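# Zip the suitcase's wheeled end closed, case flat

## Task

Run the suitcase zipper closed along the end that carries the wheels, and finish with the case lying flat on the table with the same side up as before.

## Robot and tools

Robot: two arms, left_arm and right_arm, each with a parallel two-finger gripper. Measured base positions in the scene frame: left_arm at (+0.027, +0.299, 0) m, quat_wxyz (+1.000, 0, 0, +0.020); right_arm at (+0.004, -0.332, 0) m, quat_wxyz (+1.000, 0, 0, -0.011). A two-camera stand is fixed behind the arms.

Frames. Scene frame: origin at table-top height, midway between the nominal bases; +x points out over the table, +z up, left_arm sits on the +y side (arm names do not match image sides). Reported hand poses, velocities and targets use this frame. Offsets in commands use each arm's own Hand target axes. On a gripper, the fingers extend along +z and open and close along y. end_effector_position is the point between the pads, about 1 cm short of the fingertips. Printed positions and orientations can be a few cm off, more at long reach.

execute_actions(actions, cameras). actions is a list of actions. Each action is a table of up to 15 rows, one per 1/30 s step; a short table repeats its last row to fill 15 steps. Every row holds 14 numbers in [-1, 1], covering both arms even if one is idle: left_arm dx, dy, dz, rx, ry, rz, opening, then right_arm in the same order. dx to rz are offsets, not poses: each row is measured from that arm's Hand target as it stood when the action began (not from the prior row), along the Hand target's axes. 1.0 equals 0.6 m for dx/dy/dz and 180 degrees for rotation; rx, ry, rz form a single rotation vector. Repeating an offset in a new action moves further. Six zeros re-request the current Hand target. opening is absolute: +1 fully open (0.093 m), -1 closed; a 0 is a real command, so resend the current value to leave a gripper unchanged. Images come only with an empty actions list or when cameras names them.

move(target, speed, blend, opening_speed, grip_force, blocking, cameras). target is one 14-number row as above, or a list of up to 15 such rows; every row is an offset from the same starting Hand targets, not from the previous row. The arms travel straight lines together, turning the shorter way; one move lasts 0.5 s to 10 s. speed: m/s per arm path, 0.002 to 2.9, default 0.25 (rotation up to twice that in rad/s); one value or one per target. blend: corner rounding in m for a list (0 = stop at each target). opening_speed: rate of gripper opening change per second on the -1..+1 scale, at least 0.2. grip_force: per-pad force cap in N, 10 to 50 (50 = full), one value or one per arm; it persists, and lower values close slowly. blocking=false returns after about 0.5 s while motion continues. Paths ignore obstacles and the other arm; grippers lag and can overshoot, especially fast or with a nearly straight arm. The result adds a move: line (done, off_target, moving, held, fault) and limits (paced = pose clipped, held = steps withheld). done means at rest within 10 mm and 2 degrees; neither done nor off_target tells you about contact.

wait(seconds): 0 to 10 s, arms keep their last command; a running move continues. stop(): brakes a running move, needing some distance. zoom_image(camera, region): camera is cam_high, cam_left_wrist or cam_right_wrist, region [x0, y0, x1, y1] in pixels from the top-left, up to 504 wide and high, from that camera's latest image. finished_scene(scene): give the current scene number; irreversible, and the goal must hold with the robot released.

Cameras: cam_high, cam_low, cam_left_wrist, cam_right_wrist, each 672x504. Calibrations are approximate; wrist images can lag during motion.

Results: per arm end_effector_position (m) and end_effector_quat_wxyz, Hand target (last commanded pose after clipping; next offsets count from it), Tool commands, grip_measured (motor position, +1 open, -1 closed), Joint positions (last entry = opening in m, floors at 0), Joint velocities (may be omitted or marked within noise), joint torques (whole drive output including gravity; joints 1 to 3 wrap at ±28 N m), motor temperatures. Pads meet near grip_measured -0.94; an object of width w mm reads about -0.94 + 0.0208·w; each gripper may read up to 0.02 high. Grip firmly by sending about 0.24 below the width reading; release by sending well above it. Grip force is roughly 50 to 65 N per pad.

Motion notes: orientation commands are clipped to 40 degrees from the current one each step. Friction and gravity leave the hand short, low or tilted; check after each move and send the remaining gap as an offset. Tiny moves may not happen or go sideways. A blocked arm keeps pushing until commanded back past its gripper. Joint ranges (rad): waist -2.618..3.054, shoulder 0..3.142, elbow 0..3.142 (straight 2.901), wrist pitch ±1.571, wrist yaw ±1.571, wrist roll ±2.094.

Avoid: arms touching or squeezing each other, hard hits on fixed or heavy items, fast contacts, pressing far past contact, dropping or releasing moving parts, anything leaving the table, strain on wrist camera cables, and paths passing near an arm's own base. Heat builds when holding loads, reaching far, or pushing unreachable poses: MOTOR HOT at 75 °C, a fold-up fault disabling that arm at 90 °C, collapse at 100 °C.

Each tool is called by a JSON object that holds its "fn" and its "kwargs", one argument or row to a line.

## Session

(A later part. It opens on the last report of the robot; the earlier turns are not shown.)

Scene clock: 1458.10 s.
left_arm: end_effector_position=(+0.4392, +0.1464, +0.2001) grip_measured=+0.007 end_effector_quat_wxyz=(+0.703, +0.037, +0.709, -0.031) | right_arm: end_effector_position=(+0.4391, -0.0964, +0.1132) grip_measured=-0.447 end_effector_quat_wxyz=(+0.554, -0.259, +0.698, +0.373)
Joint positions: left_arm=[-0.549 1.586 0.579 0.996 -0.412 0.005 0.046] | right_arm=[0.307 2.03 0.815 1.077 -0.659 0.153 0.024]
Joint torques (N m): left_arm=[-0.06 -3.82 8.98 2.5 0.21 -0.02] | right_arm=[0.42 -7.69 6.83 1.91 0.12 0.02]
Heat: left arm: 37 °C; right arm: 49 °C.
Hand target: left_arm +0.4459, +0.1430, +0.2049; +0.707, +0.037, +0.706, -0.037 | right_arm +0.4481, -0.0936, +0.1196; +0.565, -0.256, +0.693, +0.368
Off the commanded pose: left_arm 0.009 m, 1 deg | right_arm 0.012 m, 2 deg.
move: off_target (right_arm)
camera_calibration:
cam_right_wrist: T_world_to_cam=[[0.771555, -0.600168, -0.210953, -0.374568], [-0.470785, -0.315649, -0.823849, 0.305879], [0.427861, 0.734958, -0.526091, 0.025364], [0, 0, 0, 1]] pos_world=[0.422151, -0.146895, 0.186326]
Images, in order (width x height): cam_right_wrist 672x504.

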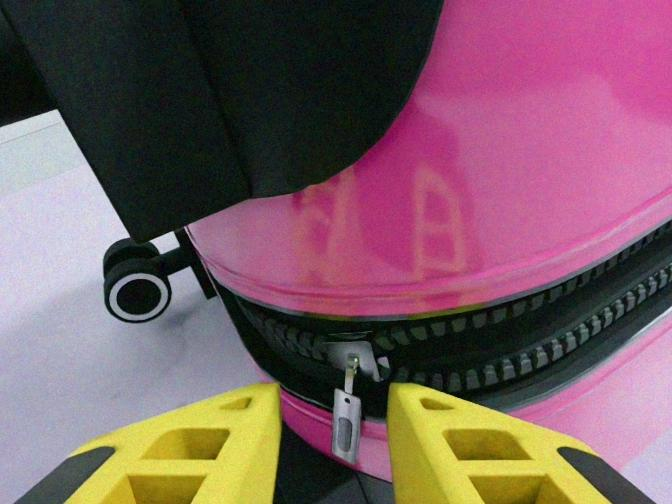

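{"fn": "move", "kwargs": {
  "target": [
    [0,0,0,0,0,0,-0.35,0,0,0.025,0,0,0,-0.45],
    [0,0,0,0,0,0,-0.35,0,0,0.03,0,0,0,-1]
  ],
  "speed": 0.06,
  "opening_speed": 0.4,
  "cameras": ["cam_right_wrist"]
}}

{"fn": "zoom_image", "kwargs": {
  "camera": "cam_right_wrist",
  "region": [200, 230, 470, 460]
}}

Scene clock: 1464.57 s.
left_arm: end_effector_position=(+0.4418, +0.1519, +0.2003) grip_measured=+0.007 end_effector_quat_wxyz=(+0.703, +0.029, +0.710, -0.024) | right_arm: end_effector_position=(+0.4559, -0.0911, +0.1118) grip_measured=-0.987 end_effector_quat_wxyz=(+0.562, -0.247, +0.703, +0.358)
Joint positions: left_arm=[-0.539 1.589 0.583 0.996 -0.423 0.003 0.046] | right_arm=[0.324 2.066 0.875 1.056 -0.598 0.154 0]
Joint torques (N m): left_arm=[-0.9 -4.26 8.54 2.49 0.3 -0.05] | right_arm=[1.47 -7.71 7.42 1.94 -0.18 0.05]
Heat: left arm: 36 °C; right arm: 49 °C.
Hand target: left_arm +0.4459, +0.1430, +0.2050; +0.707, +0.037, +0.706, -0.037 | right_arm +0.4588, -0.0792, +0.1179; +0.565, -0.256, +0.693, +0.368
Off the commanded pose: left_arm 0.011 m, 2 deg | right_arm 0.014 m, 2 deg.
move: off_target (left_arm, right_arm); target 2's new opening was sent with right_arm's hand 0.013 m and 1 deg from that target
camera_calibration:
cam_right_wrist: T_world_to_cam=[[0.745722, -0.634105, -0.204476, -0.376706], [-0.481223, -0.300372, -0.82353, 0.320433], [0.460785, 0.712522, -0.52914, -0.00328517], [0, 0, 0, 1]] pos_world=[0.436632, -0.140281, 0.185121]
Images, in order (width x height): cam_right_wrist 672x504.

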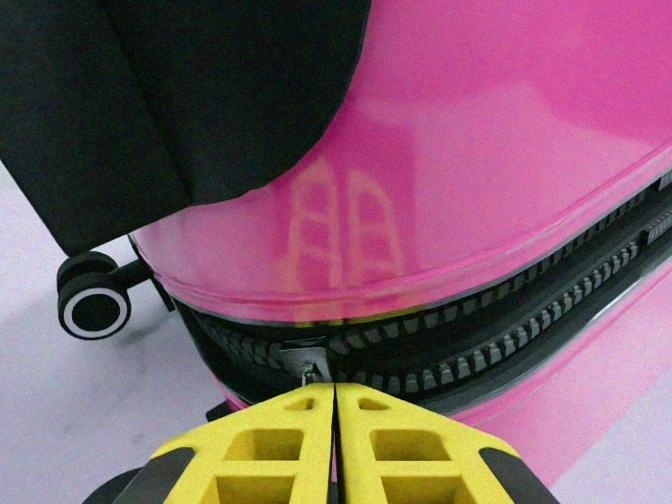

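Scaled by 1.867 from the camera's 672x504 image, which has a finer 960x720 frame.

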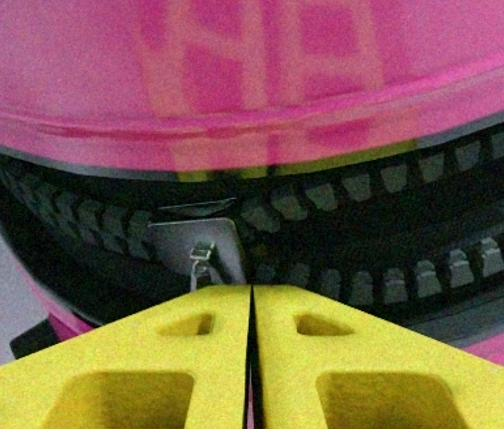

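{"fn": "move", "kwargs": {
  "target": [
    [0,0,0,0,0,0,-0.35,0,0,-0.08,0,0,0,-0.45],
    [0,0,0,0,0,0,-0.35,0,-0.040,-0.077,-0.108,0.025,-0.01,-0.45],
    [0,0,0,0,0,0,-0.35,0,-0.012,-0.013,-0.108,0.025,-0.01,-0.45]
  ],
  "speed": 0.1,
  "cameras": ["cam_right_wrist"]
}}

{"fn": "zoom_image", "kwargs": {
  "camera": "cam_right_wrist",
  "region": [200, 230, 470, 460]
}}

Scene clock: 1477.57 s.
left_arm: end_effector_position=(+0.4423, +0.1528, +0.2002) grip_measured=+0.007 end_effector_quat_wxyz=(+0.703, +0.027, +0.710, -0.022) | right_arm: end_effector_position=(+0.4482, -0.0906, +0.1100) grip_measured=-0.453 end_effector_quat_wxyz=(+0.474, -0.373, +0.643, +0.471)
Joint positions: left_arm=[-0.538 1.591 0.585 0.996 -0.427 0.003 0.046] | right_arm=[0.217 2.164 1.087 0.842 -1.101 0.047 0.023]
Joint torques (N m): left_arm=[-0.76 -4.27 8.5 2.49 0.34 -0.04] | right_arm=[-0.12 -9.2 7.25 1.8 0.07 0]
Heat: left arm: 36 °C; right arm: 48 °C.
Hand target: left_arm +0.4459, +0.1430, +0.2049; +0.707, +0.037, +0.706, -0.037 | right_arm +0.4597, -0.0898, +0.1172; +0.492, -0.373, +0.638, +0.461
Off the commanded pose: left_arm 0.012 m, 2 deg | right_arm 0.014 m, 2 deg.
move: off_target (left_arm, right_arm)
camera_calibration:
cam_right_wrist: T_world_to_cam=[[0.928317, -0.291715, -0.230498, -0.41896], [-0.346429, -0.453649, -0.821091, 0.240789], [0.134959, 0.842084, -0.522189, 0.156045], [0, 0, 0, 1]] pos_world=[0.451284, -0.144386, 0.182625]
Images, in order (width x height): cam_right_wrist 672x504.

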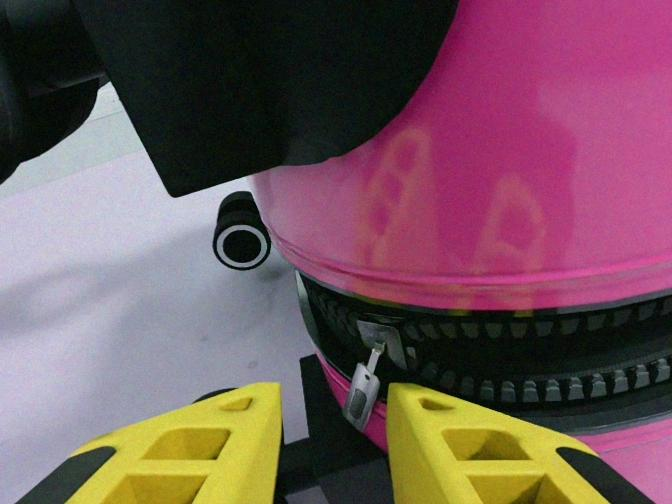

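Scaled by 1.867 from the camera's 672x504 image, which has a finer 960x720 frame.

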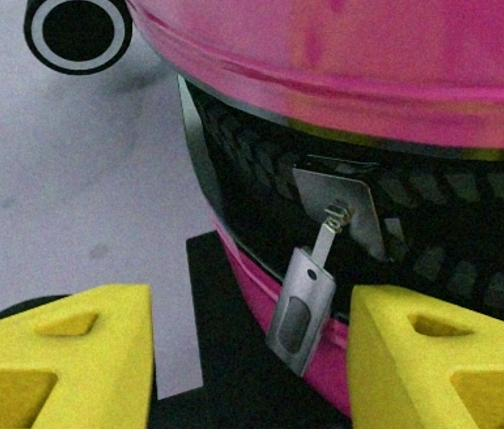

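{"fn": "move", "kwargs": {
  "target": [
    [0,0,0,0,0,0,-0.35,0,0.004,0.016,0,0,0,-0.45],
    [0,0,0,0,0,0,-0.35,0,0.004,0.018,0,0,0,-0.8],
    [0,0,0,0,0,0,-0.35,0,0.004,0.018,0,0,0,-1]
  ],
  "speed": 0.06,
  "opening_speed": 0.4,
  "cameras": ["cam_right_wrist"]
}}

{"fn": "zoom_image", "kwargs": {
  "camera": "cam_right_wrist",
  "region": [200, 230, 470, 460]
}}

Scene clock: 1492.93 s.
left_arm: end_effector_position=(+0.4423, +0.1528, +0.2002) grip_measured=+0.007 end_effector_quat_wxyz=(+0.703, +0.027, +0.710, -0.022) | right_arm: end_effector_position=(+0.4515, -0.0828, +0.1082) grip_measured=-0.987 end_effector_quat_wxyz=(+0.475, -0.366, +0.649, +0.467)
Joint positions: left_arm=[-0.538 1.591 0.585 0.996 -0.427 0.003 0.046] | right_arm=[0.237 2.173 1.098 0.842 -1.064 0.059 0]
Joint torques (N m): left_arm=[-0.91 -4.44 8.4 2.45 0.33 -0.05] | right_arm=[0.44 -9.09 7.51 1.86 -0.05 0.01]
Motor temperatures (°C): left_arm=[20 35 33 34 19 19 21] | right_arm=[19 36 32 46 17 19 20]
Heat: left arm: 35 °C; right arm: 46 °C.
Hand target: left_arm +0.4459, +0.1430, +0.2049; +0.707, +0.037, +0.706, -0.037 | right_arm +0.4605, -0.0786, +0.1167; +0.492, -0.373, +0.638, +0.461
Off the commanded pose: left_arm 0.011 m, 2 deg | right_arm 0.013 m, 3 deg.
move: off_target (left_arm, right_arm); target 2's new opening was sent with right_arm's hand 0.017 m and 3 deg from that target; target 3's new opening was sent with right_arm's hand 0.014 m and 3 deg from that target
camera_calibration:
cam_right_wrist: T_world_to_cam=[[0.921447, -0.308333, -0.236361, -0.417777], [-0.36042, -0.451323, -0.816337, 0.24995], [0.145029, 0.8374, -0.526999, 0.143663], [0, 0, 0, 1]] pos_world=[0.454211, -0.13631, 0.181007]
Images, in order (width x height): cam_right_wrist 672x504.

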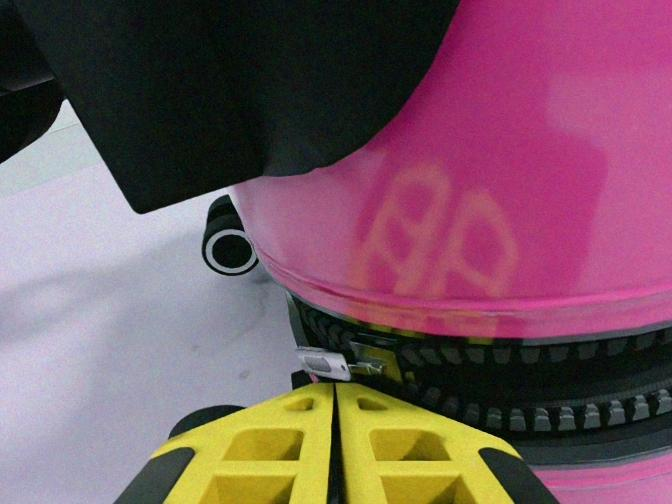

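Scaled by 1.867 from the camera's 672x504 image, which has a finer 960x720 frame.

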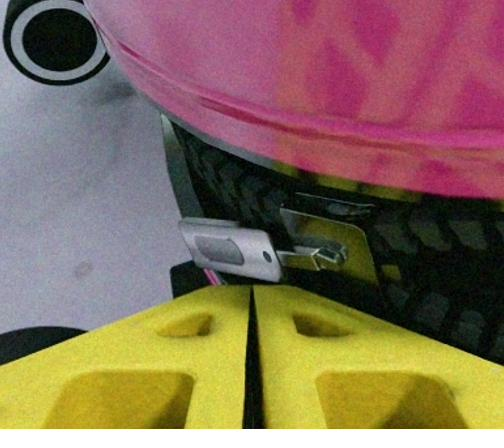

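{"fn": "move", "kwargs": {
  "target": [
    [0,0,0,0,0,0,-0.35,-0.02,0.004,0.0,0,0,0,-1],
    [0,0,0,0,0,0,-0.35,-0.024,-0.03,0.0,0,0,0,-1]
  ],
  "speed": 0.04,
  "cameras": ["cam_right_wrist"]
}}

{"fn": "zoom_image", "kwargs": {
  "camera": "cam_right_wrist",
  "region": [200, 230, 470, 460]
}}

Scene clock: 1508.53 s.
left_arm: end_effector_position=(+0.4423, +0.1528, +0.2002) grip_measured=+0.007 end_effector_quat_wxyz=(+0.703, +0.027, +0.710, -0.022) | right_arm: end_effector_position=(+0.4534, -0.0820, +0.1113) grip_measured=-0.987 end_effector_quat_wxyz=(+0.446, -0.374, +0.646, +0.495)
Joint positions: left_arm=[-0.538 1.591 0.585 0.996 -0.427 0.003 0.046] | right_arm=[0.226 2.192 1.17 0.745 -1.144 0.06 0]
Joint torques (N m): left_arm=[-0.87 -4.38 8.61 2.51 0.31 -0.03] | right_arm=[-0.69 -9.72 9.2 1.93 0.48 -0.05]
Heat: left arm: 34 °C; right arm: 45 °C.
Hand target: left_arm +0.4459, +0.1430, +0.2049; +0.707, +0.037, +0.706, -0.037 | right_arm +0.4807, -0.0838, +0.1265; +0.491, -0.373, +0.638, +0.461
Off the commanded pose: left_arm 0.011 m, 2 deg | right_arm 0.031 m, 7 deg.
move: off_target (left_arm, right_arm)
camera_calibration:
cam_right_wrist: T_world_to_cam=[[0.927274, -0.244458, -0.283554, -0.410709], [-0.368847, -0.466761, -0.803795, 0.254816], [0.0641418, 0.849926, -0.522983, 0.181512], [0, 0, 0, 1]] pos_world=[0.463185, -0.135734, 0.183289]
Images, in order (width x height): cam_right_wrist 672x504.

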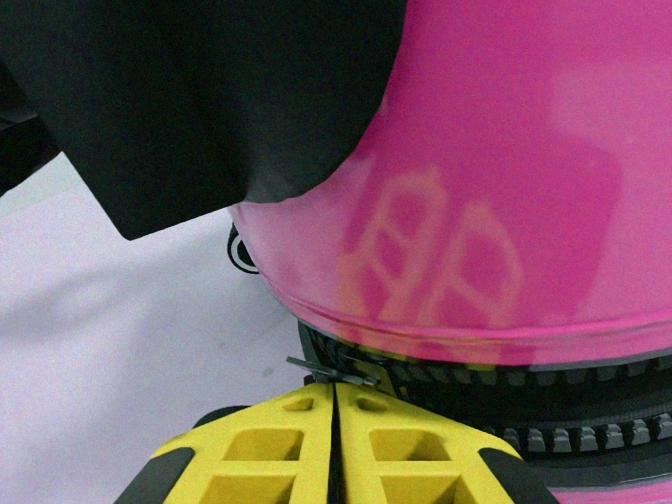

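Scaled by 1.867 from the camera's 672x504 image, which has a finer 960x720 frame.

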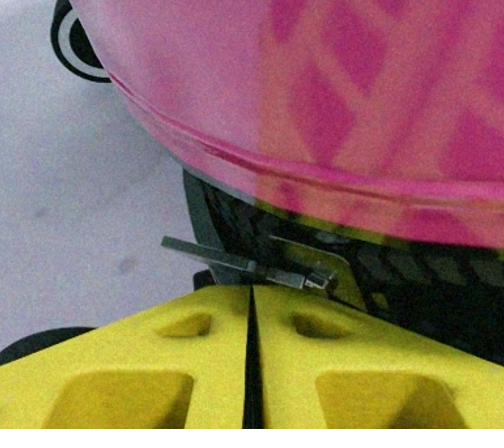

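{"fn": "move", "kwargs": {
  "target": [0,0,0,0,0,0,-0.35,0,-0.05,0.0,0,0,0,-1],
  "speed": 0.04,
  "cameras": ["cam_right_wrist"]
}}

{"fn": "zoom_image", "kwargs": {
  "camera": "cam_right_wrist",
  "region": [200, 230, 470, 460]
}}

Scene clock: 1513.57 s.
left_arm: end_effector_position=(+0.4429, +0.1580, +0.2001) grip_measured=+0.007 end_effector_quat_wxyz=(+0.703, +0.017, +0.710, -0.013) | right_arm: end_effector_position=(+0.4680, -0.0828, +0.1125) grip_measured=-0.987 end_effector_quat_wxyz=(+0.433, -0.389, +0.627, +0.517)
Joint positions: left_arm=[-0.536 1.591 0.585 0.995 -0.453 0 0.046] | right_arm=[0.208 2.266 1.295 0.698 -1.231 0.06 0]
Joint torques (N m): left_arm=[-1.13 -4.55 8.34 2.48 0.55 0.01] | right_arm=[-2.17 -9.84 9.24 1.83 1.04 -0.21]
Heat: left arm: 34 °C; right arm: 46 °C.
Hand target: left_arm +0.4459, +0.1430, +0.2049; +0.707, +0.037, +0.706, -0.037 | right_arm +0.5085, -0.0926, +0.1200; +0.492, -0.373, +0.638, +0.461
Off the commanded pose: left_arm 0.016 m, 4 deg | right_arm 0.042 m, 10 deg.
move: off_target (left_arm, right_arm)
camera_calibration:
cam_right_wrist: T_world_to_cam=[[0.940635, -0.176842, -0.289711, -0.424113], [-0.339332, -0.470613, -0.81448, 0.247797], [0.00769233, 0.864436, -0.502683, 0.207267], [0, 0, 0, 1]] pos_world=[0.481427, -0.137553, 0.183145]
Images, in order (width x height): cam_right_wrist 672x504.

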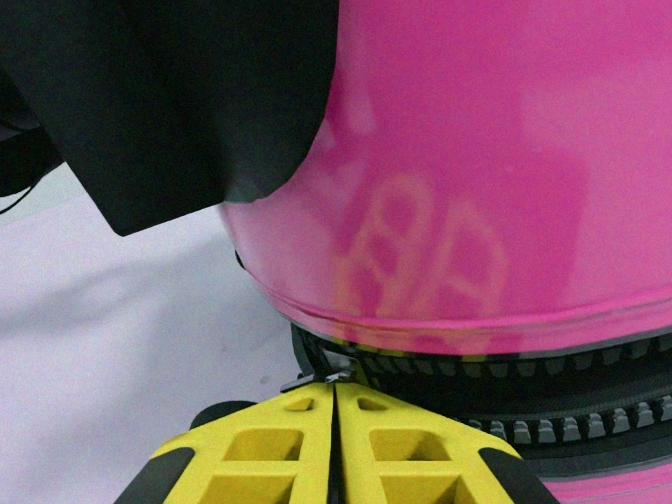

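Scaled by 1.867 from the camera's 672x504 image, which has a finer 960x720 frame.

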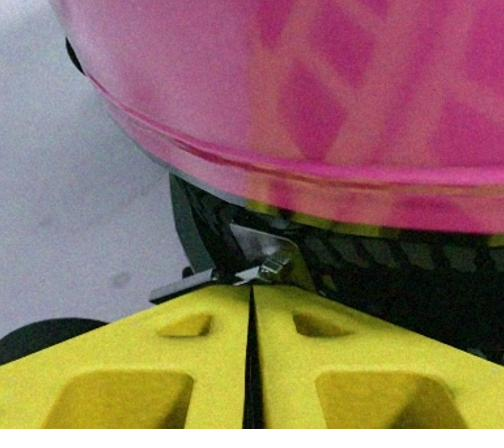

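{"fn": "move", "kwargs": {
  "target": [0,0,0,0,0,0,-0.35,0,-0.05,0.0,0,0,0,-1],
  "speed": 0.04,
  "cameras": ["cam_right_wrist","cam_left_wrist"]
}}

{"fn": "zoom_image", "kwargs": {
  "camera": "cam_right_wrist",
  "region": [200, 230, 470, 460]
}}

Scene clock: 1523.20 s.
left_arm: end_effector_position=(+0.4429, +0.1580, +0.2001) grip_measured=+0.007 end_effector_quat_wxyz=(+0.703, +0.017, +0.710, -0.013) | right_arm: end_effector_position=(+0.5238, -0.1038, +0.1161) grip_measured=-0.987 end_effector_quat_wxyz=(+0.479, -0.377, +0.632, +0.479)
Joint positions: left_arm=[-0.536 1.591 0.585 0.995 -0.453 0 0.046] | right_arm=[0.157 2.37 1.486 0.665 -1.179 0.044 0]
Joint torques (N m): left_arm=[-1.07 -4.4 8.34 2.48 0.56 0] | right_arm=[0.4 -10.28 7.9 1.44 0.31 -0.16]
Heat: left arm: 34 °C; right arm: 46 °C.
Hand target: left_arm +0.4459, +0.1430, +0.2049; +0.707, +0.037, +0.706, -0.037 | right_arm +0.5364, -0.1015, +0.1132; +0.491, -0.373, +0.638, +0.461
Off the commanded pose: left_arm 0.016 m, 4 deg | right_arm 0.013 m, 3 deg.
move: off_target (left_arm, right_arm)
camera_calibration:
cam_left_wrist: T_world_to_cam=[[-0.0358008, -0.999154, -0.0202205, 0.178845], [-0.433863, 0.0337666, -0.900346, 0.40557], [0.900267, -0.0234602, -0.434705, -0.22048], [0, 0, 0, 1]] pos_world=[0.380856, 0.159826, 0.272926]
cam_right_wrist: T_world_to_cam=[[0.936258, -0.272312, -0.221962, -0.49472], [-0.326767, -0.442996, -0.834852, 0.258376], [0.129012, 0.854167, -0.503741, 0.162361], [0, 0, 0, 1]] pos_world=[0.526668, -0.158943, 0.187685]
Images, in order (width x height): cam_left_wrist 672x504, cam_right_wrist 672x504.

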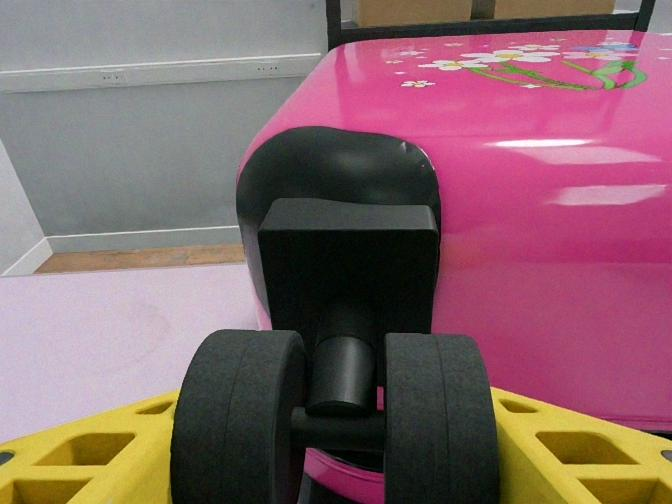

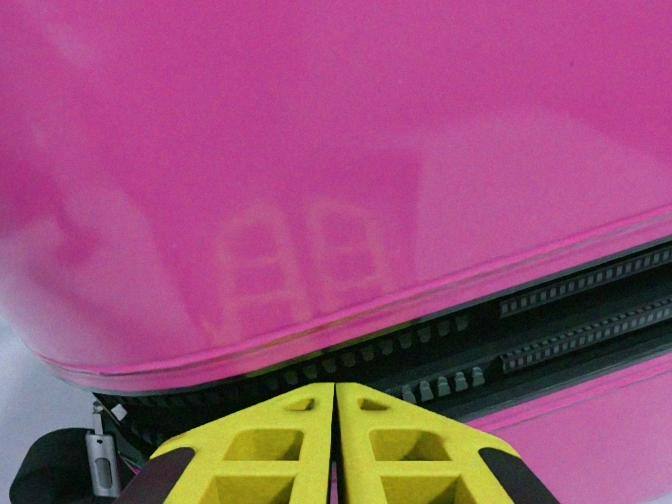

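Scaled by 1.867 from the camera's 672x504 image, which has a finer 960x720 frame.

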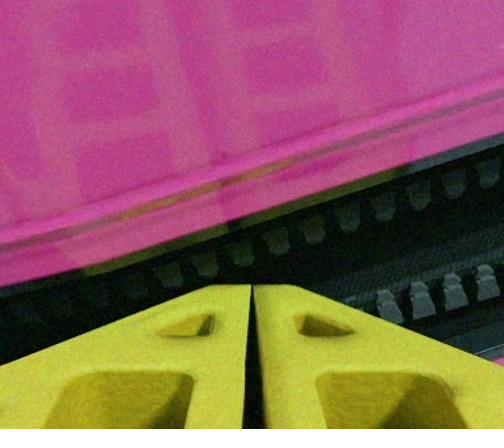

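{"fn": "move", "kwargs": {
  "target": [
    [0,0,0,0,0,0,-0.35,0,0,-0.11,0,0,0,-0.45],
    [0,0,0,0,0,0,-0.35,-0.01,0.095,-0.105,0.054,-0.012,0.005,-0.45]
  ],
  "speed": 0.12,
  "cameras": ["cam_right_wrist"]
}}

Scene clock: 1533.57 s.
left_arm: end_effector_position=(+0.4429, +0.1583, +0.2001) grip_measured=+0.007 end_effector_quat_wxyz=(+0.703, +0.016, +0.710, -0.013) | right_arm: end_effector_position=(+0.4665, -0.1458, +0.1124) grip_measured=-0.453 end_effector_quat_wxyz=(+0.502, -0.305, +0.688, +0.427)
Joint positions: left_arm=[-0.536 1.591 0.585 0.995 -0.454 0 0.046] | right_arm=[0.112 2.097 1.013 0.832 -1.017 0.071 0.023]
Joint torques (N m): left_arm=[-1.11 -4.42 8.31 2.52 0.54 -0.01] | right_arm=[0.25 -13.96 4.21 2.03 -0.05 0.02]
Heat: left arm: 34 °C; right arm: 44 °C.
Hand target: left_arm +0.4459, +0.1431, +0.2049; +0.707, +0.037, +0.706, -0.037 | right_arm +0.4670, -0.1446, +0.1376; +0.530, -0.316, +0.668, +0.416
Off the commanded pose: left_arm 0.016 m, 4 deg | right_arm 0.025 m, 4 deg.
move: off_target (left_arm, right_arm)
camera_calibration:
cam_right_wrist: T_world_to_cam=[[0.847649, -0.463412, -0.258342, -0.43574], [-0.456582, -0.389138, -0.800065, 0.282487], [0.27023, 0.796129, -0.541438, 0.133555], [0, 0, 0, 1]] pos_world=[0.462243, -0.198328, 0.18575]
Images, in order (width x height): cam_right_wrist 672x504.

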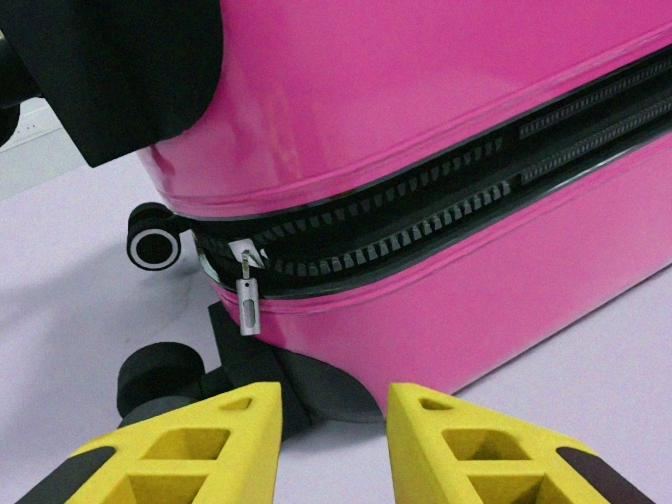

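{"fn": "move", "kwargs": {
  "target": [
    [0,0,0,0,0,0,-0.35,0.032,0.036,0.02,0,0,0,-0.45],
    [0,0,0,0,0,0,-0.35,0.032,0.036,0.1,0,0,0,-0.45]
  ],
  "speed": 0.1,
  "cameras": ["cam_right_wrist"]
}}

{"fn": "zoom_image", "kwargs": {
  "camera": "cam_right_wrist",
  "region": [200, 230, 470, 460]
}}

Scene clock: 1550.20 s.
left_arm: end_effector_position=(+0.4429, +0.1583, +0.2001) grip_measured=+0.007 end_effector_quat_wxyz=(+0.703, +0.016, +0.710, -0.013) | right_arm: end_effector_position=(+0.4609, -0.0835, +0.1109) grip_measured=-0.453 end_effector_quat_wxyz=(+0.516, -0.317, +0.675, +0.421)
Joint positions: left_arm=[-0.536 1.591 0.585 0.995 -0.454 0 0.046] | right_arm=[0.269 2.138 1.025 0.937 -0.868 0.112 0.023]
Joint torques (N m): left_arm=[-1.13 -4.64 8.38 2.5 0.55 0.01] | right_arm=[0.23 -8.79 7.23 1.89 0.05 0.06]
Motor temperatures (°C): left_arm=[20 33 34 35 19 18 22] | right_arm=[19 44 32 47 17 19 20]
Heat: left arm: 35 °C; right arm: 47 °C.
Hand target: left_arm +0.4459, +0.1431, +0.2049; +0.707, +0.037, +0.706, -0.037 | right_arm +0.4705, -0.0810, +0.1182; +0.530, -0.316, +0.668, +0.416
Off the commanded pose: left_arm 0.016 m, 4 deg | right_arm 0.012 m, 2 deg.
move: off_target (left_arm, right_arm)
camera_calibration:
cam_right_wrist: T_world_to_cam=[[0.861349, -0.457898, -0.220016, -0.412675], [-0.417911, -0.392436, -0.819356, 0.287038], [0.288839, 0.797699, -0.529385, 0.0748411], [0, 0, 0, 1]] pos_world=[0.453797, -0.13602, 0.18401]
Images, in order (width x height): cam_right_wrist 672x504.

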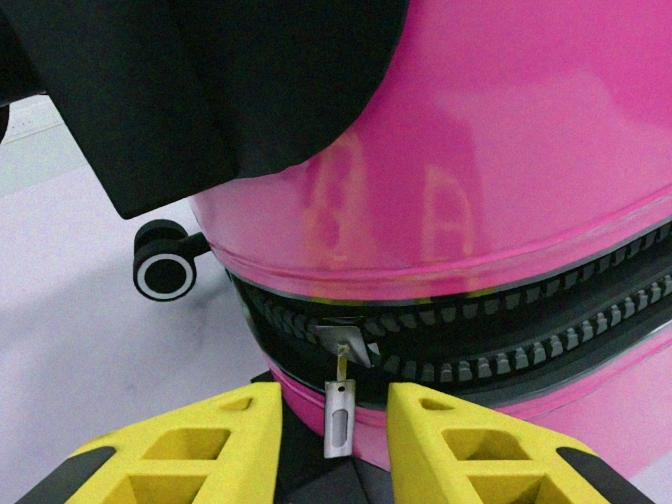

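Scaled by 1.867 from the camera's 672x504 image, which has a finer 960x720 frame.

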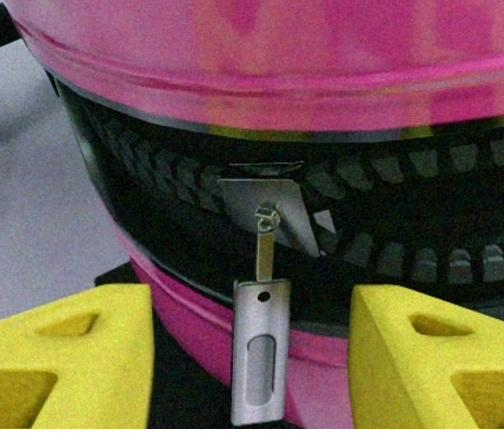

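{"fn": "move", "kwargs": {
  "target": [
    [0,0,0,0,0,0,-0.35,0,0.006,0.02,0,0,0,-0.45]
  ],
  "speed": 0.06,
  "cameras": ["cam_right_wrist"]
}}

{"fn": "zoom_image", "kwargs": {
  "camera": "cam_right_wrist",
  "region": [200, 230, 470, 460]
}}

Scene clock: 1555.13 s.
left_arm: end_effector_position=(+0.4434, +0.1598, +0.2001) grip_measured=+0.007 end_effector_quat_wxyz=(+0.703, +0.015, +0.711, -0.011) | right_arm: end_effector_position=(+0.4624, -0.0812, +0.1107) grip_measured=-0.453 end_effector_quat_wxyz=(+0.515, -0.316, +0.675, +0.423)
Joint positions: left_arm=[-0.532 1.591 0.585 0.995 -0.454 0 0.046] | right_arm=[0.274 2.146 1.035 0.937 -0.866 0.119 0.023]
Joint torques (N m): left_arm=[-1.4 -4.31 8.31 2.49 0.59 0.01] | right_arm=[2.33 -8.31 8.18 1.88 0.31 0.02]
Heat: left arm: 35 °C; right arm: 47 °C.
Hand target: left_arm +0.4459, +0.1429, +0.2049; +0.707, +0.037, +0.706, -0.037 | right_arm +0.4728, -0.0687, +0.1179; +0.530, -0.316, +0.668, +0.416
Off the commanded pose: left_arm 0.018 m, 4 deg | right_arm 0.018 m, 2 deg.
move: off_target (left_arm, right_arm)
camera_calibration:
cam_right_wrist: T_world_to_cam=[[0.861124, -0.456124, -0.224534, -0.41211], [-0.420314, -0.390276, -0.819158, 0.289636], [0.286008, 0.799772, -0.527792, 0.0738687], [0, 0, 0, 1]] pos_world=[0.455489, -0.134013, 0.183712]
Images, in order (width x height): cam_right_wrist 672x504.

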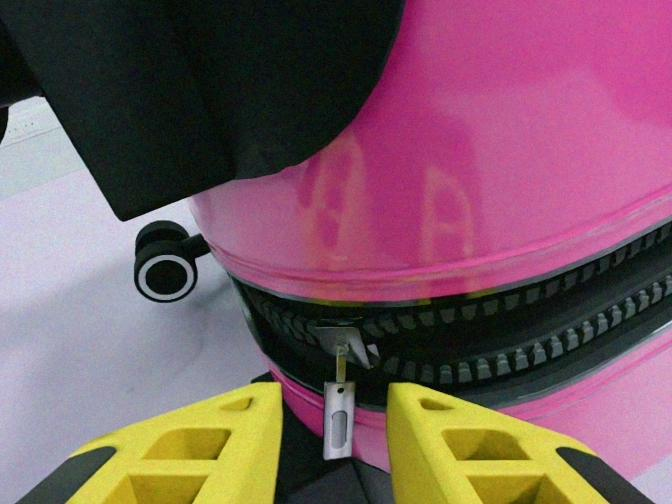

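Scaled by 1.867 from the camera's 672x504 image, which has a finer 960x720 frame.

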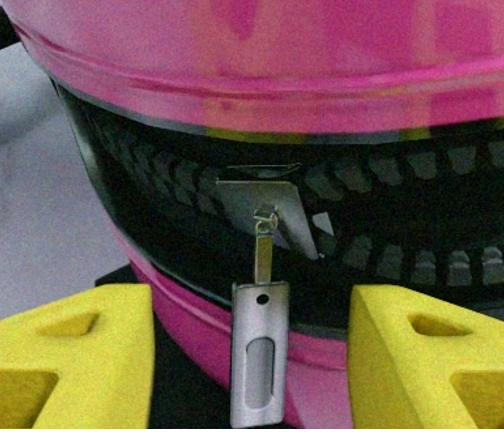

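{"fn": "move", "kwargs": {
  "target": [
    [0,0,0,0,0,0,-0.35,0,0,0.0,0,0,0,-1]
  ],
  "speed": 0.06,
  "cameras": ["cam_right_wrist"]
}}

{"fn": "zoom_image", "kwargs": {
  "camera": "cam_right_wrist",
  "region": [200, 230, 470, 460]
}}

Scene clock: 1561.80 s.
left_arm: end_effector_position=(+0.4434, +0.1598, +0.2001) grip_measured=+0.007 end_effector_quat_wxyz=(+0.703, +0.015, +0.711, -0.011) | right_arm: end_effector_position=(+0.4642, -0.0764, +0.1104) grip_measured=-0.987 end_effector_quat_wxyz=(+0.517, -0.315, +0.676, +0.421)
Joint positions: left_arm=[-0.532 1.591 0.585 0.995 -0.454 0 0.046] | right_arm=[0.285 2.153 1.046 0.937 -0.85 0.12 0]
Joint torques (N m): left_arm=[-1.46 -4.36 8.4 2.51 0.56 -0.01] | right_arm=[1.36 -8.94 7.57 1.86 0.15 0.03]
Heat: left arm: 35 °C; right arm: 46 °C.
Hand target: left_arm +0.4459, +0.1429, +0.2049; +0.707, +0.037, +0.706, -0.037 | right_arm +0.4727, -0.0687, +0.1179; +0.530, -0.316, +0.668, +0.416
Off the commanded pose: left_arm 0.018 m, 4 deg | right_arm 0.014 m, 2 deg.
move: off_target (left_arm, right_arm)
camera_calibration:
cam_right_wrist: T_world_to_cam=[[0.860011, -0.45993, -0.22101, -0.411769], [-0.419162, -0.389745, -0.820002, 0.291673], [0.291006, 0.797849, -0.52797, 0.0669476], [0, 0, 0, 1]] pos_world=[0.456902, -0.129121, 0.183514]
Images, in order (width x height): cam_right_wrist 672x504.

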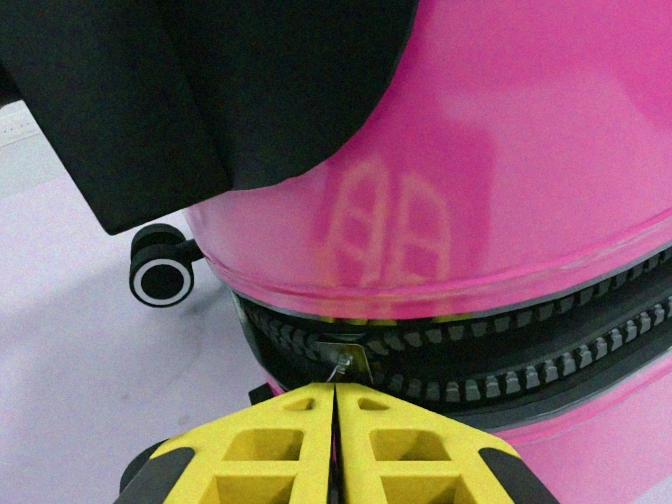

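Scaled by 1.867 from the camera's 672x504 image, which has a finer 960x720 frame.

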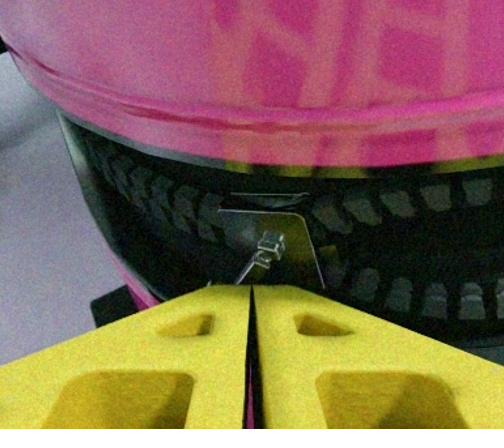

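{"fn": "move", "kwargs": {
  "target": [
    [0,0,0,0,0,0,-0.35,0,0,-0.028,0,0,0,-1]
  ],
  "speed": 0.04,
  "cameras": ["cam_right_wrist"]
}}

{"fn": "zoom_image", "kwargs": {
  "camera": "cam_right_wrist",
  "region": [200, 230, 470, 460]
}}

Scene clock: 1568.77 s.
left_arm: end_effector_position=(+0.4434, +0.1598, +0.2001) grip_measured=+0.007 end_effector_quat_wxyz=(+0.703, +0.015, +0.711, -0.011) | right_arm: end_effector_position=(+0.4642, -0.0799, +0.1083) grip_measured=-0.987 end_effector_quat_wxyz=(+0.515, -0.313, +0.678, +0.421)
Joint positions: left_arm=[-0.532 1.591 0.585 0.995 -0.454 0 0.046] | right_arm=[0.278 2.153 1.04 0.937 -0.853 0.12 0]
Joint torques (N m): left_arm=[-1.43 -4.45 8.28 2.54 0.58 0.02] | right_arm=[-0.81 -11.73 4.19 1.98 -0.13 -0.05]
Heat: left arm: 35 °C; right arm: 46 °C.
Hand target: left_arm +0.4459, +0.1429, +0.2049; +0.707, +0.037, +0.706, -0.037 | right_arm +0.4653, -0.0837, +0.1195; +0.530, -0.316, +0.668, +0.416
Off the commanded pose: left_arm 0.018 m, 4 deg | right_arm 0.012 m, 2 deg.
move: off_target (left_arm, right_arm)
camera_calibration:
cam_right_wrist: T_world_to_cam=[[0.856448, -0.464196, -0.225873, -0.41203], [-0.42616, -0.388807, -0.816833, 0.291446], [0.29135, 0.795834, -0.530815, 0.0685859], [0, 0, 0, 1]] pos_world=[0.457103, -0.13253, 0.181403]
Images, in order (width x height): cam_right_wrist 672x504.

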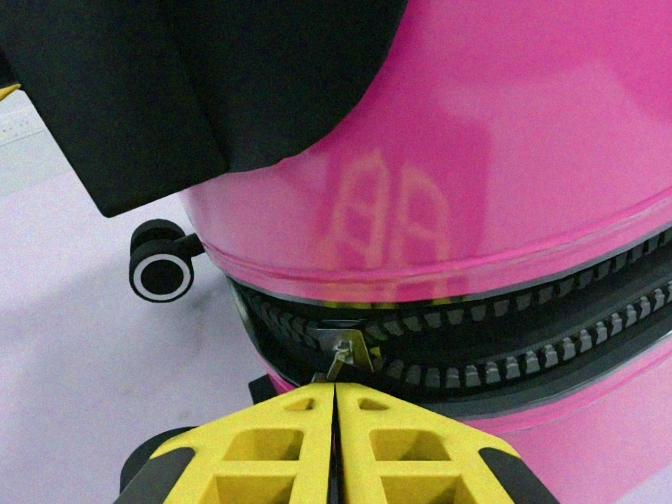

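Scaled by 1.867 from the camera's 672x504 image, which has a finer 960x720 frame.

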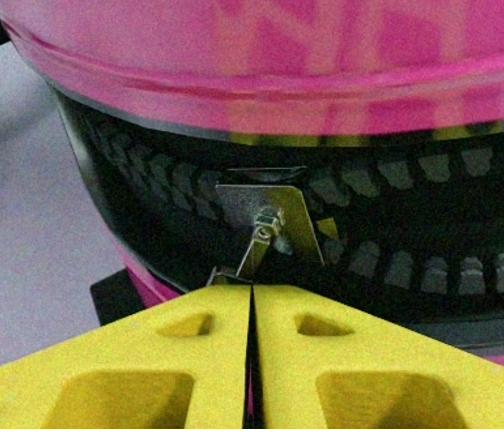

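{"fn": "move", "kwargs": {
  "target": [
    [0,0,0,0,0,0,-0.35,0,0,-0.05,0,0,0,-0.45],
    [0,0,0,0,0,0,-0.35,-0.018,0.002,-0.03,0,0,0,-0.45],
    [0,0,0,0,0,0,-0.35,-0.018,0.002,0.036,0,0,0,-0.45]
  ],
  "speed": 0.06,
  "cameras": ["cam_right_wrist"]
}}

{"fn": "zoom_image", "kwargs": {
  "camera": "cam_right_wrist",
  "region": [200, 230, 470, 460]
}}

Scene clock: 1582.17 s.
left_arm: end_effector_position=(+0.4438, +0.1618, +0.2000) grip_measured=+0.007 end_effector_quat_wxyz=(+0.703, +0.012, +0.711, -0.009) | right_arm: end_effector_position=(+0.4643, -0.0733, +0.1216) grip_measured=-0.453 end_effector_quat_wxyz=(+0.516, -0.320, +0.671, +0.425)
Joint positions: left_arm=[-0.529 1.591 0.585 0.995 -0.459 -0.001 0.046] | right_arm=[0.289 2.131 1.063 0.904 -0.86 0.119 0.023]
Joint torques (N m): left_arm=[-1.74 -4.66 8.25 2.52 0.59 -0.01] | right_arm=[1.72 -8.42 8.53 1.77 0.34 0.05]
Heat: left arm: 35 °C; right arm: 46 °C.
Hand target: left_arm +0.4459, +0.1429, +0.2049; +0.707, +0.037, +0.706, -0.037 | right_arm +0.4764, -0.0641, +0.1281; +0.530, -0.316, +0.668, +0.416
Off the commanded pose: left_arm 0.020 m, 4 deg | right_arm 0.017 m, 2 deg.
move: off_target (left_arm, right_arm)
camera_calibration:
cam_right_wrist: T_world_to_cam=[[0.867397, -0.447789, -0.217042, -0.411002], [-0.408876, -0.392748, -0.823753, 0.29753], [0.283625, 0.803264, -0.523759, 0.0735876], [0, 0, 0, 1]] pos_world=[0.457284, -0.126298, 0.194429]
Images, in order (width x height): cam_right_wrist 672x504.

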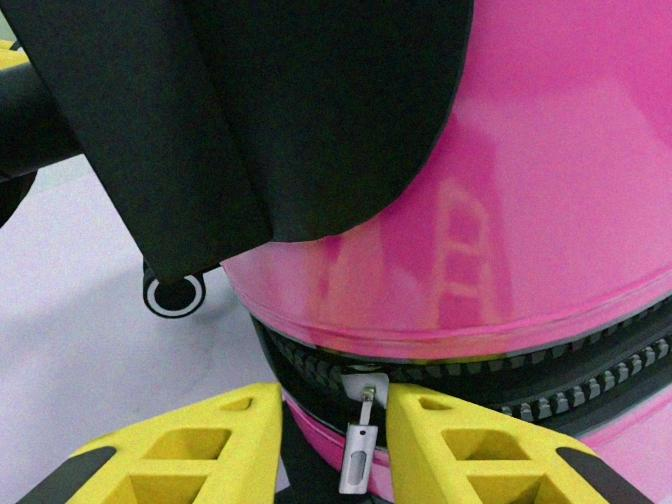

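Scaled by 1.867 from the camera's 672x504 image, which has a finer 960x720 frame.

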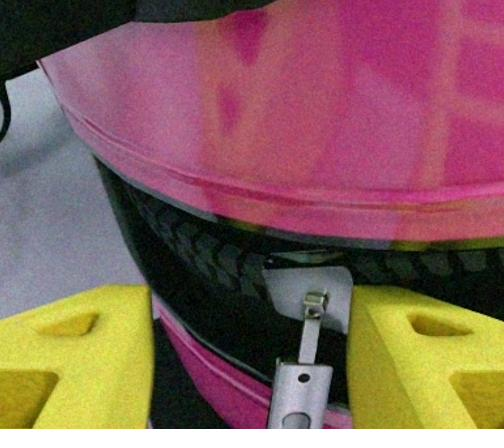

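{"fn": "move", "kwargs": {
  "target": [
    [0,0,0,0,0,0,-0.35,0,-0.013,-0.005,0,0,0,-0.45],
    [0,0,0,0,0,0,-0.35,-0.004,-0.013,0.008,0,0,0,-0.5],
    [0,0,0,0,0,0,-0.35,-0.004,-0.013,0.008,0,0,0,-1]
  ],
  "speed": 0.06,
  "cameras": ["cam_right_wrist"]
}}

{"fn": "zoom_image", "kwargs": {
  "camera": "cam_right_wrist",
  "region": [200, 230, 470, 460]
}}

Scene clock: 1590.80 s.
left_arm: end_effector_position=(+0.4442, +0.1654, +0.1999) grip_measured=+0.007 end_effector_quat_wxyz=(+0.703, +0.005, +0.711, -0.003) | right_arm: end_effector_position=(+0.4753, -0.0708, +0.1202) grip_measured=-0.987 end_effector_quat_wxyz=(+0.515, -0.317, +0.674, +0.424)
Joint positions: left_arm=[-0.527 1.591 0.585 0.994 -0.475 -0.002 0.046] | right_arm=[0.289 2.16 1.115 0.876 -0.854 0.121 0]
Joint torques (N m): left_arm=[-1.92 -4.62 8.2 2.54 0.76 0] | right_arm=[1.29 -9.13 8.18 1.84 0.23 0.02]
Heat: left arm: 35 °C; right arm: 46 °C.
Hand target: left_arm +0.4459, +0.1429, +0.2049; +0.707, +0.037, +0.706, -0.037 | right_arm +0.4859, -0.0634, +0.1283; +0.530, -0.316, +0.668, +0.416
Off the commanded pose: left_arm 0.023 m, 5 deg | right_arm 0.015 m, 2 deg.
move: off_target (left_arm, right_arm); target 2's new opening was sent with right_arm's hand 0.018 m and 3 deg from that target; target 3's new opening was sent with right_arm's hand 0.018 m and 3 deg from that target
camera_calibration:
cam_right_wrist: T_world_to_cam=[[0.86333, -0.453219, -0.221931, -0.417513], [-0.416568, -0.391812, -0.820338, 0.305186], [0.284838, 0.800672, -0.52706, 0.0673926], [0, 0, 0, 1]] pos_world=[0.468386, -0.123609, 0.193216]
Images, in order (width x height): cam_right_wrist 672x504.

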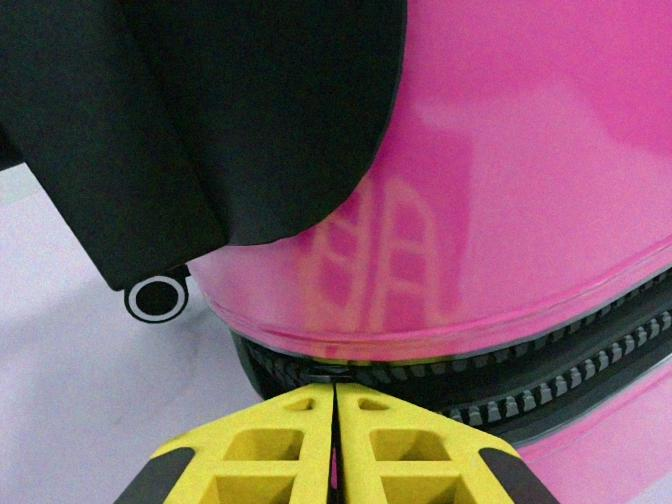

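Scaled by 1.867 from the camera's 672x504 image, which has a finer 960x720 frame.

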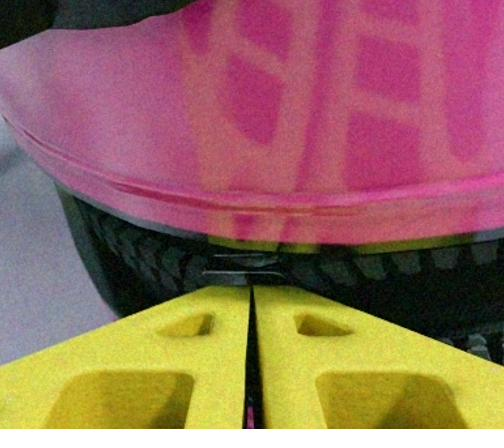

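{"fn": "move", "kwargs": {
  "target": [
    [0,0,0,0,0,0,-0.35,0,-0.02,-0.04,0,0,0,-1]
  ],
  "speed": 0.04,
  "cameras": ["cam_right_wrist"]
}}

{"fn": "zoom_image", "kwargs": {
  "camera": "cam_right_wrist",
  "region": [200, 230, 470, 460]
}}

Scene clock: 1596.00 s.
left_arm: end_effector_position=(+0.4442, +0.1654, +0.1999) grip_measured=+0.007 end_effector_quat_wxyz=(+0.703, +0.005, +0.711, -0.003) | right_arm: end_effector_position=(+0.4834, -0.0900, +0.1204) grip_measured=-0.987 end_effector_quat_wxyz=(+0.520, -0.308, +0.678, +0.419)
Joint positions: left_arm=[-0.527 1.591 0.585 0.994 -0.475 -0.002 0.046] | right_arm=[0.246 2.16 1.115 0.875 -0.873 0.121 0]
Joint torques (N m): left_arm=[-1.94 -4.51 8.17 2.49 0.74 0.03] | right_arm=[-0.35 -10.65 5.82 1.85 -0.22 -0.12]
Heat: left arm: 35 °C; right arm: 46 °C.
Hand target: left_arm +0.4459, +0.1429, +0.2049; +0.707, +0.037, +0.706, -0.037 | right_arm +0.4855, -0.0901, +0.1278; +0.530, -0.316, +0.668, +0.416
Off the commanded pose: left_arm 0.023 m, 5 deg | right_arm 0.008 m, 2 deg.
move: off_target (left_arm)
camera_calibration:
cam_right_wrist: T_world_to_cam=[[0.851571, -0.473694, -0.224588, -0.428941], [-0.427318, -0.379037, -0.820811, 0.307615], [0.303686, 0.79495, -0.525195, 0.0707585], [0, 0, 0, 1]] pos_world=[0.475235, -0.142839, 0.19332]
Images, in order (width x height): cam_right_wrist 672x504.

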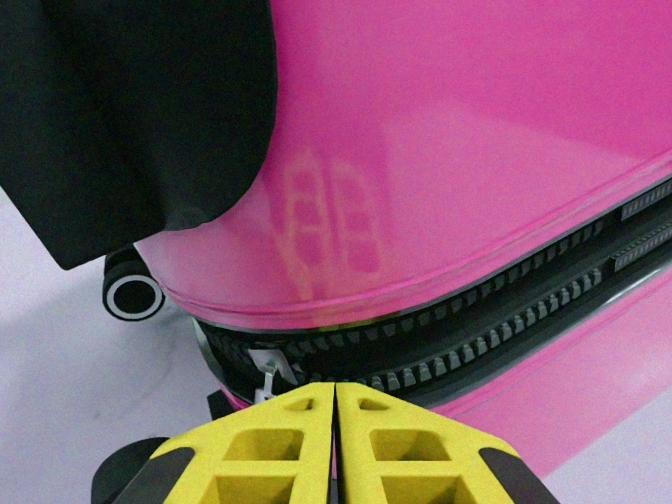

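Scaled by 1.867 from the camera's 672x504 image, which has a finer 960x720 frame.

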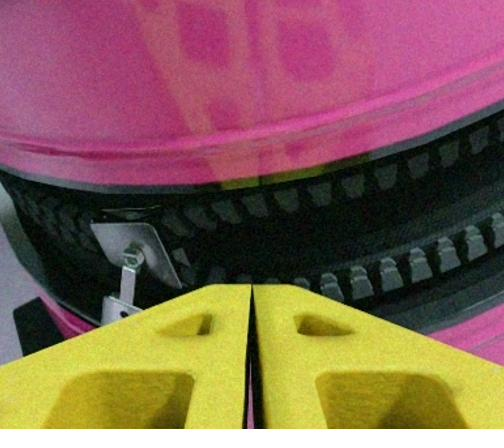

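{"fn": "move", "kwargs": {
  "target": [
    [0,0,0,0,0,0,-0.35,-0.03,0,-0.25,0,0,0,-1],
    [0,0.088,0.065,0.083,0,0,-0.35,-0.03,0,-0.3,0,0,0,-1],
    [0,0.156,0.151,0.167,0,0,-0.35,-0.03,0,-0.3,0,0,0,-1],
    [0,0.199,0.252,0.25,0,0,-0.35,-0.03,0,-0.3,0,0,0,-1]
  ],
  "speed": 0.1,
  "blend": [0,0.01,0.01,0],
  "cameras": ["all"]
}}

Scene clock: 1621.00 s.
left_arm: end_effector_position=(+0.6127, +0.2550, +0.1969) grip_measured=+0.007 end_effector_quat_wxyz=(+0.659, +0.309, +0.643, -0.240) | right_arm: end_effector_position=(+0.4136, -0.2497, +0.1461) grip_measured=-0.987 end_effector_quat_wxyz=(+0.514, -0.299, +0.682, +0.427)
Joint positions: left_arm=[0.122 2.218 1.473 0.715 0.96 0.124 0.046] | right_arm=[-0.178 1.846 0.839 0.615 -1.286 -0.097 0]
Joint torques (N m): left_arm=[-0.46 -9.83 11.1 1.97 0.89 -1.01] | right_arm=[-0.68 -11.74 4.42 1.53 -0.35 -0.19]
Heat: left arm: 35 °C; right arm: 46 °C.
Hand target: left_arm +0.6088, +0.2459, +0.2051; +0.639, +0.305, +0.638, -0.304 | right_arm +0.4098, -0.2509, +0.1622; +0.530, -0.316, +0.668, +0.416
Off the commanded pose: left_arm 0.013 m, 8 deg | right_arm 0.016 m, 3 deg.
move: off_target (left_arm, right_arm)
camera_calibration:
cam_left_wrist: T_world_to_cam=[[-0.707284, -0.697505, -0.115048, 0.634948], [-0.235965, 0.386345, -0.89166, 0.260307], [0.666386, -0.603509, -0.437843, -0.0806578], [0, 0, 0, 1]] pos_world=[0.564261, 0.293634, 0.269839]
cam_right_wrist: T_world_to_cam=[[0.845147, -0.470678, -0.253355, -0.431907], [-0.448742, -0.367207, -0.814733, 0.249192], [0.290443, 0.80226, -0.521556, 0.239118], [0, 0, 0, 1]] pos_world=[0.407397, -0.303619, 0.218313]

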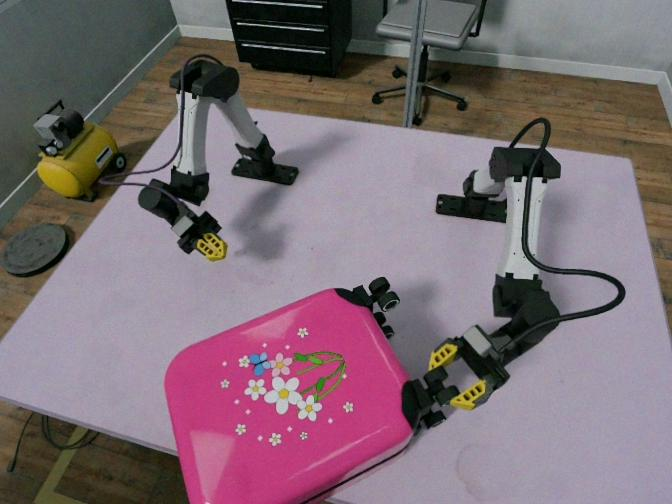

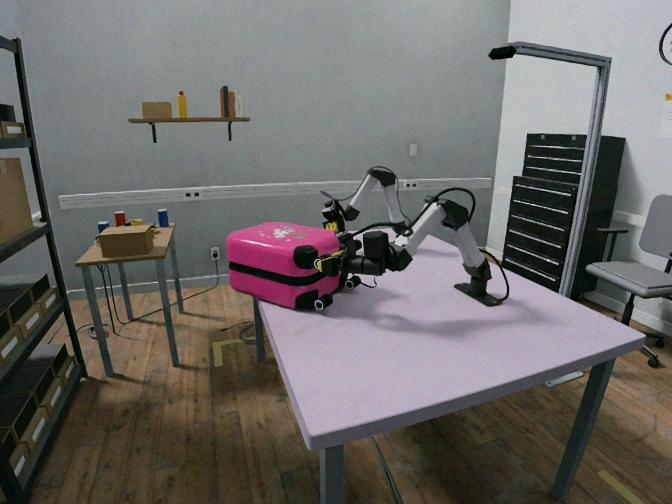

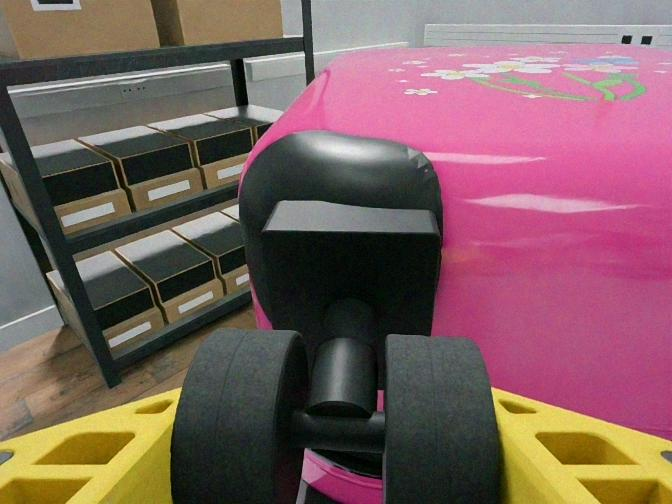

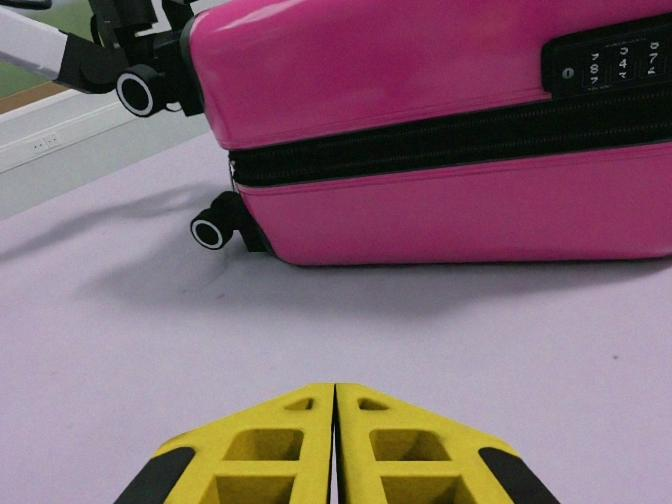

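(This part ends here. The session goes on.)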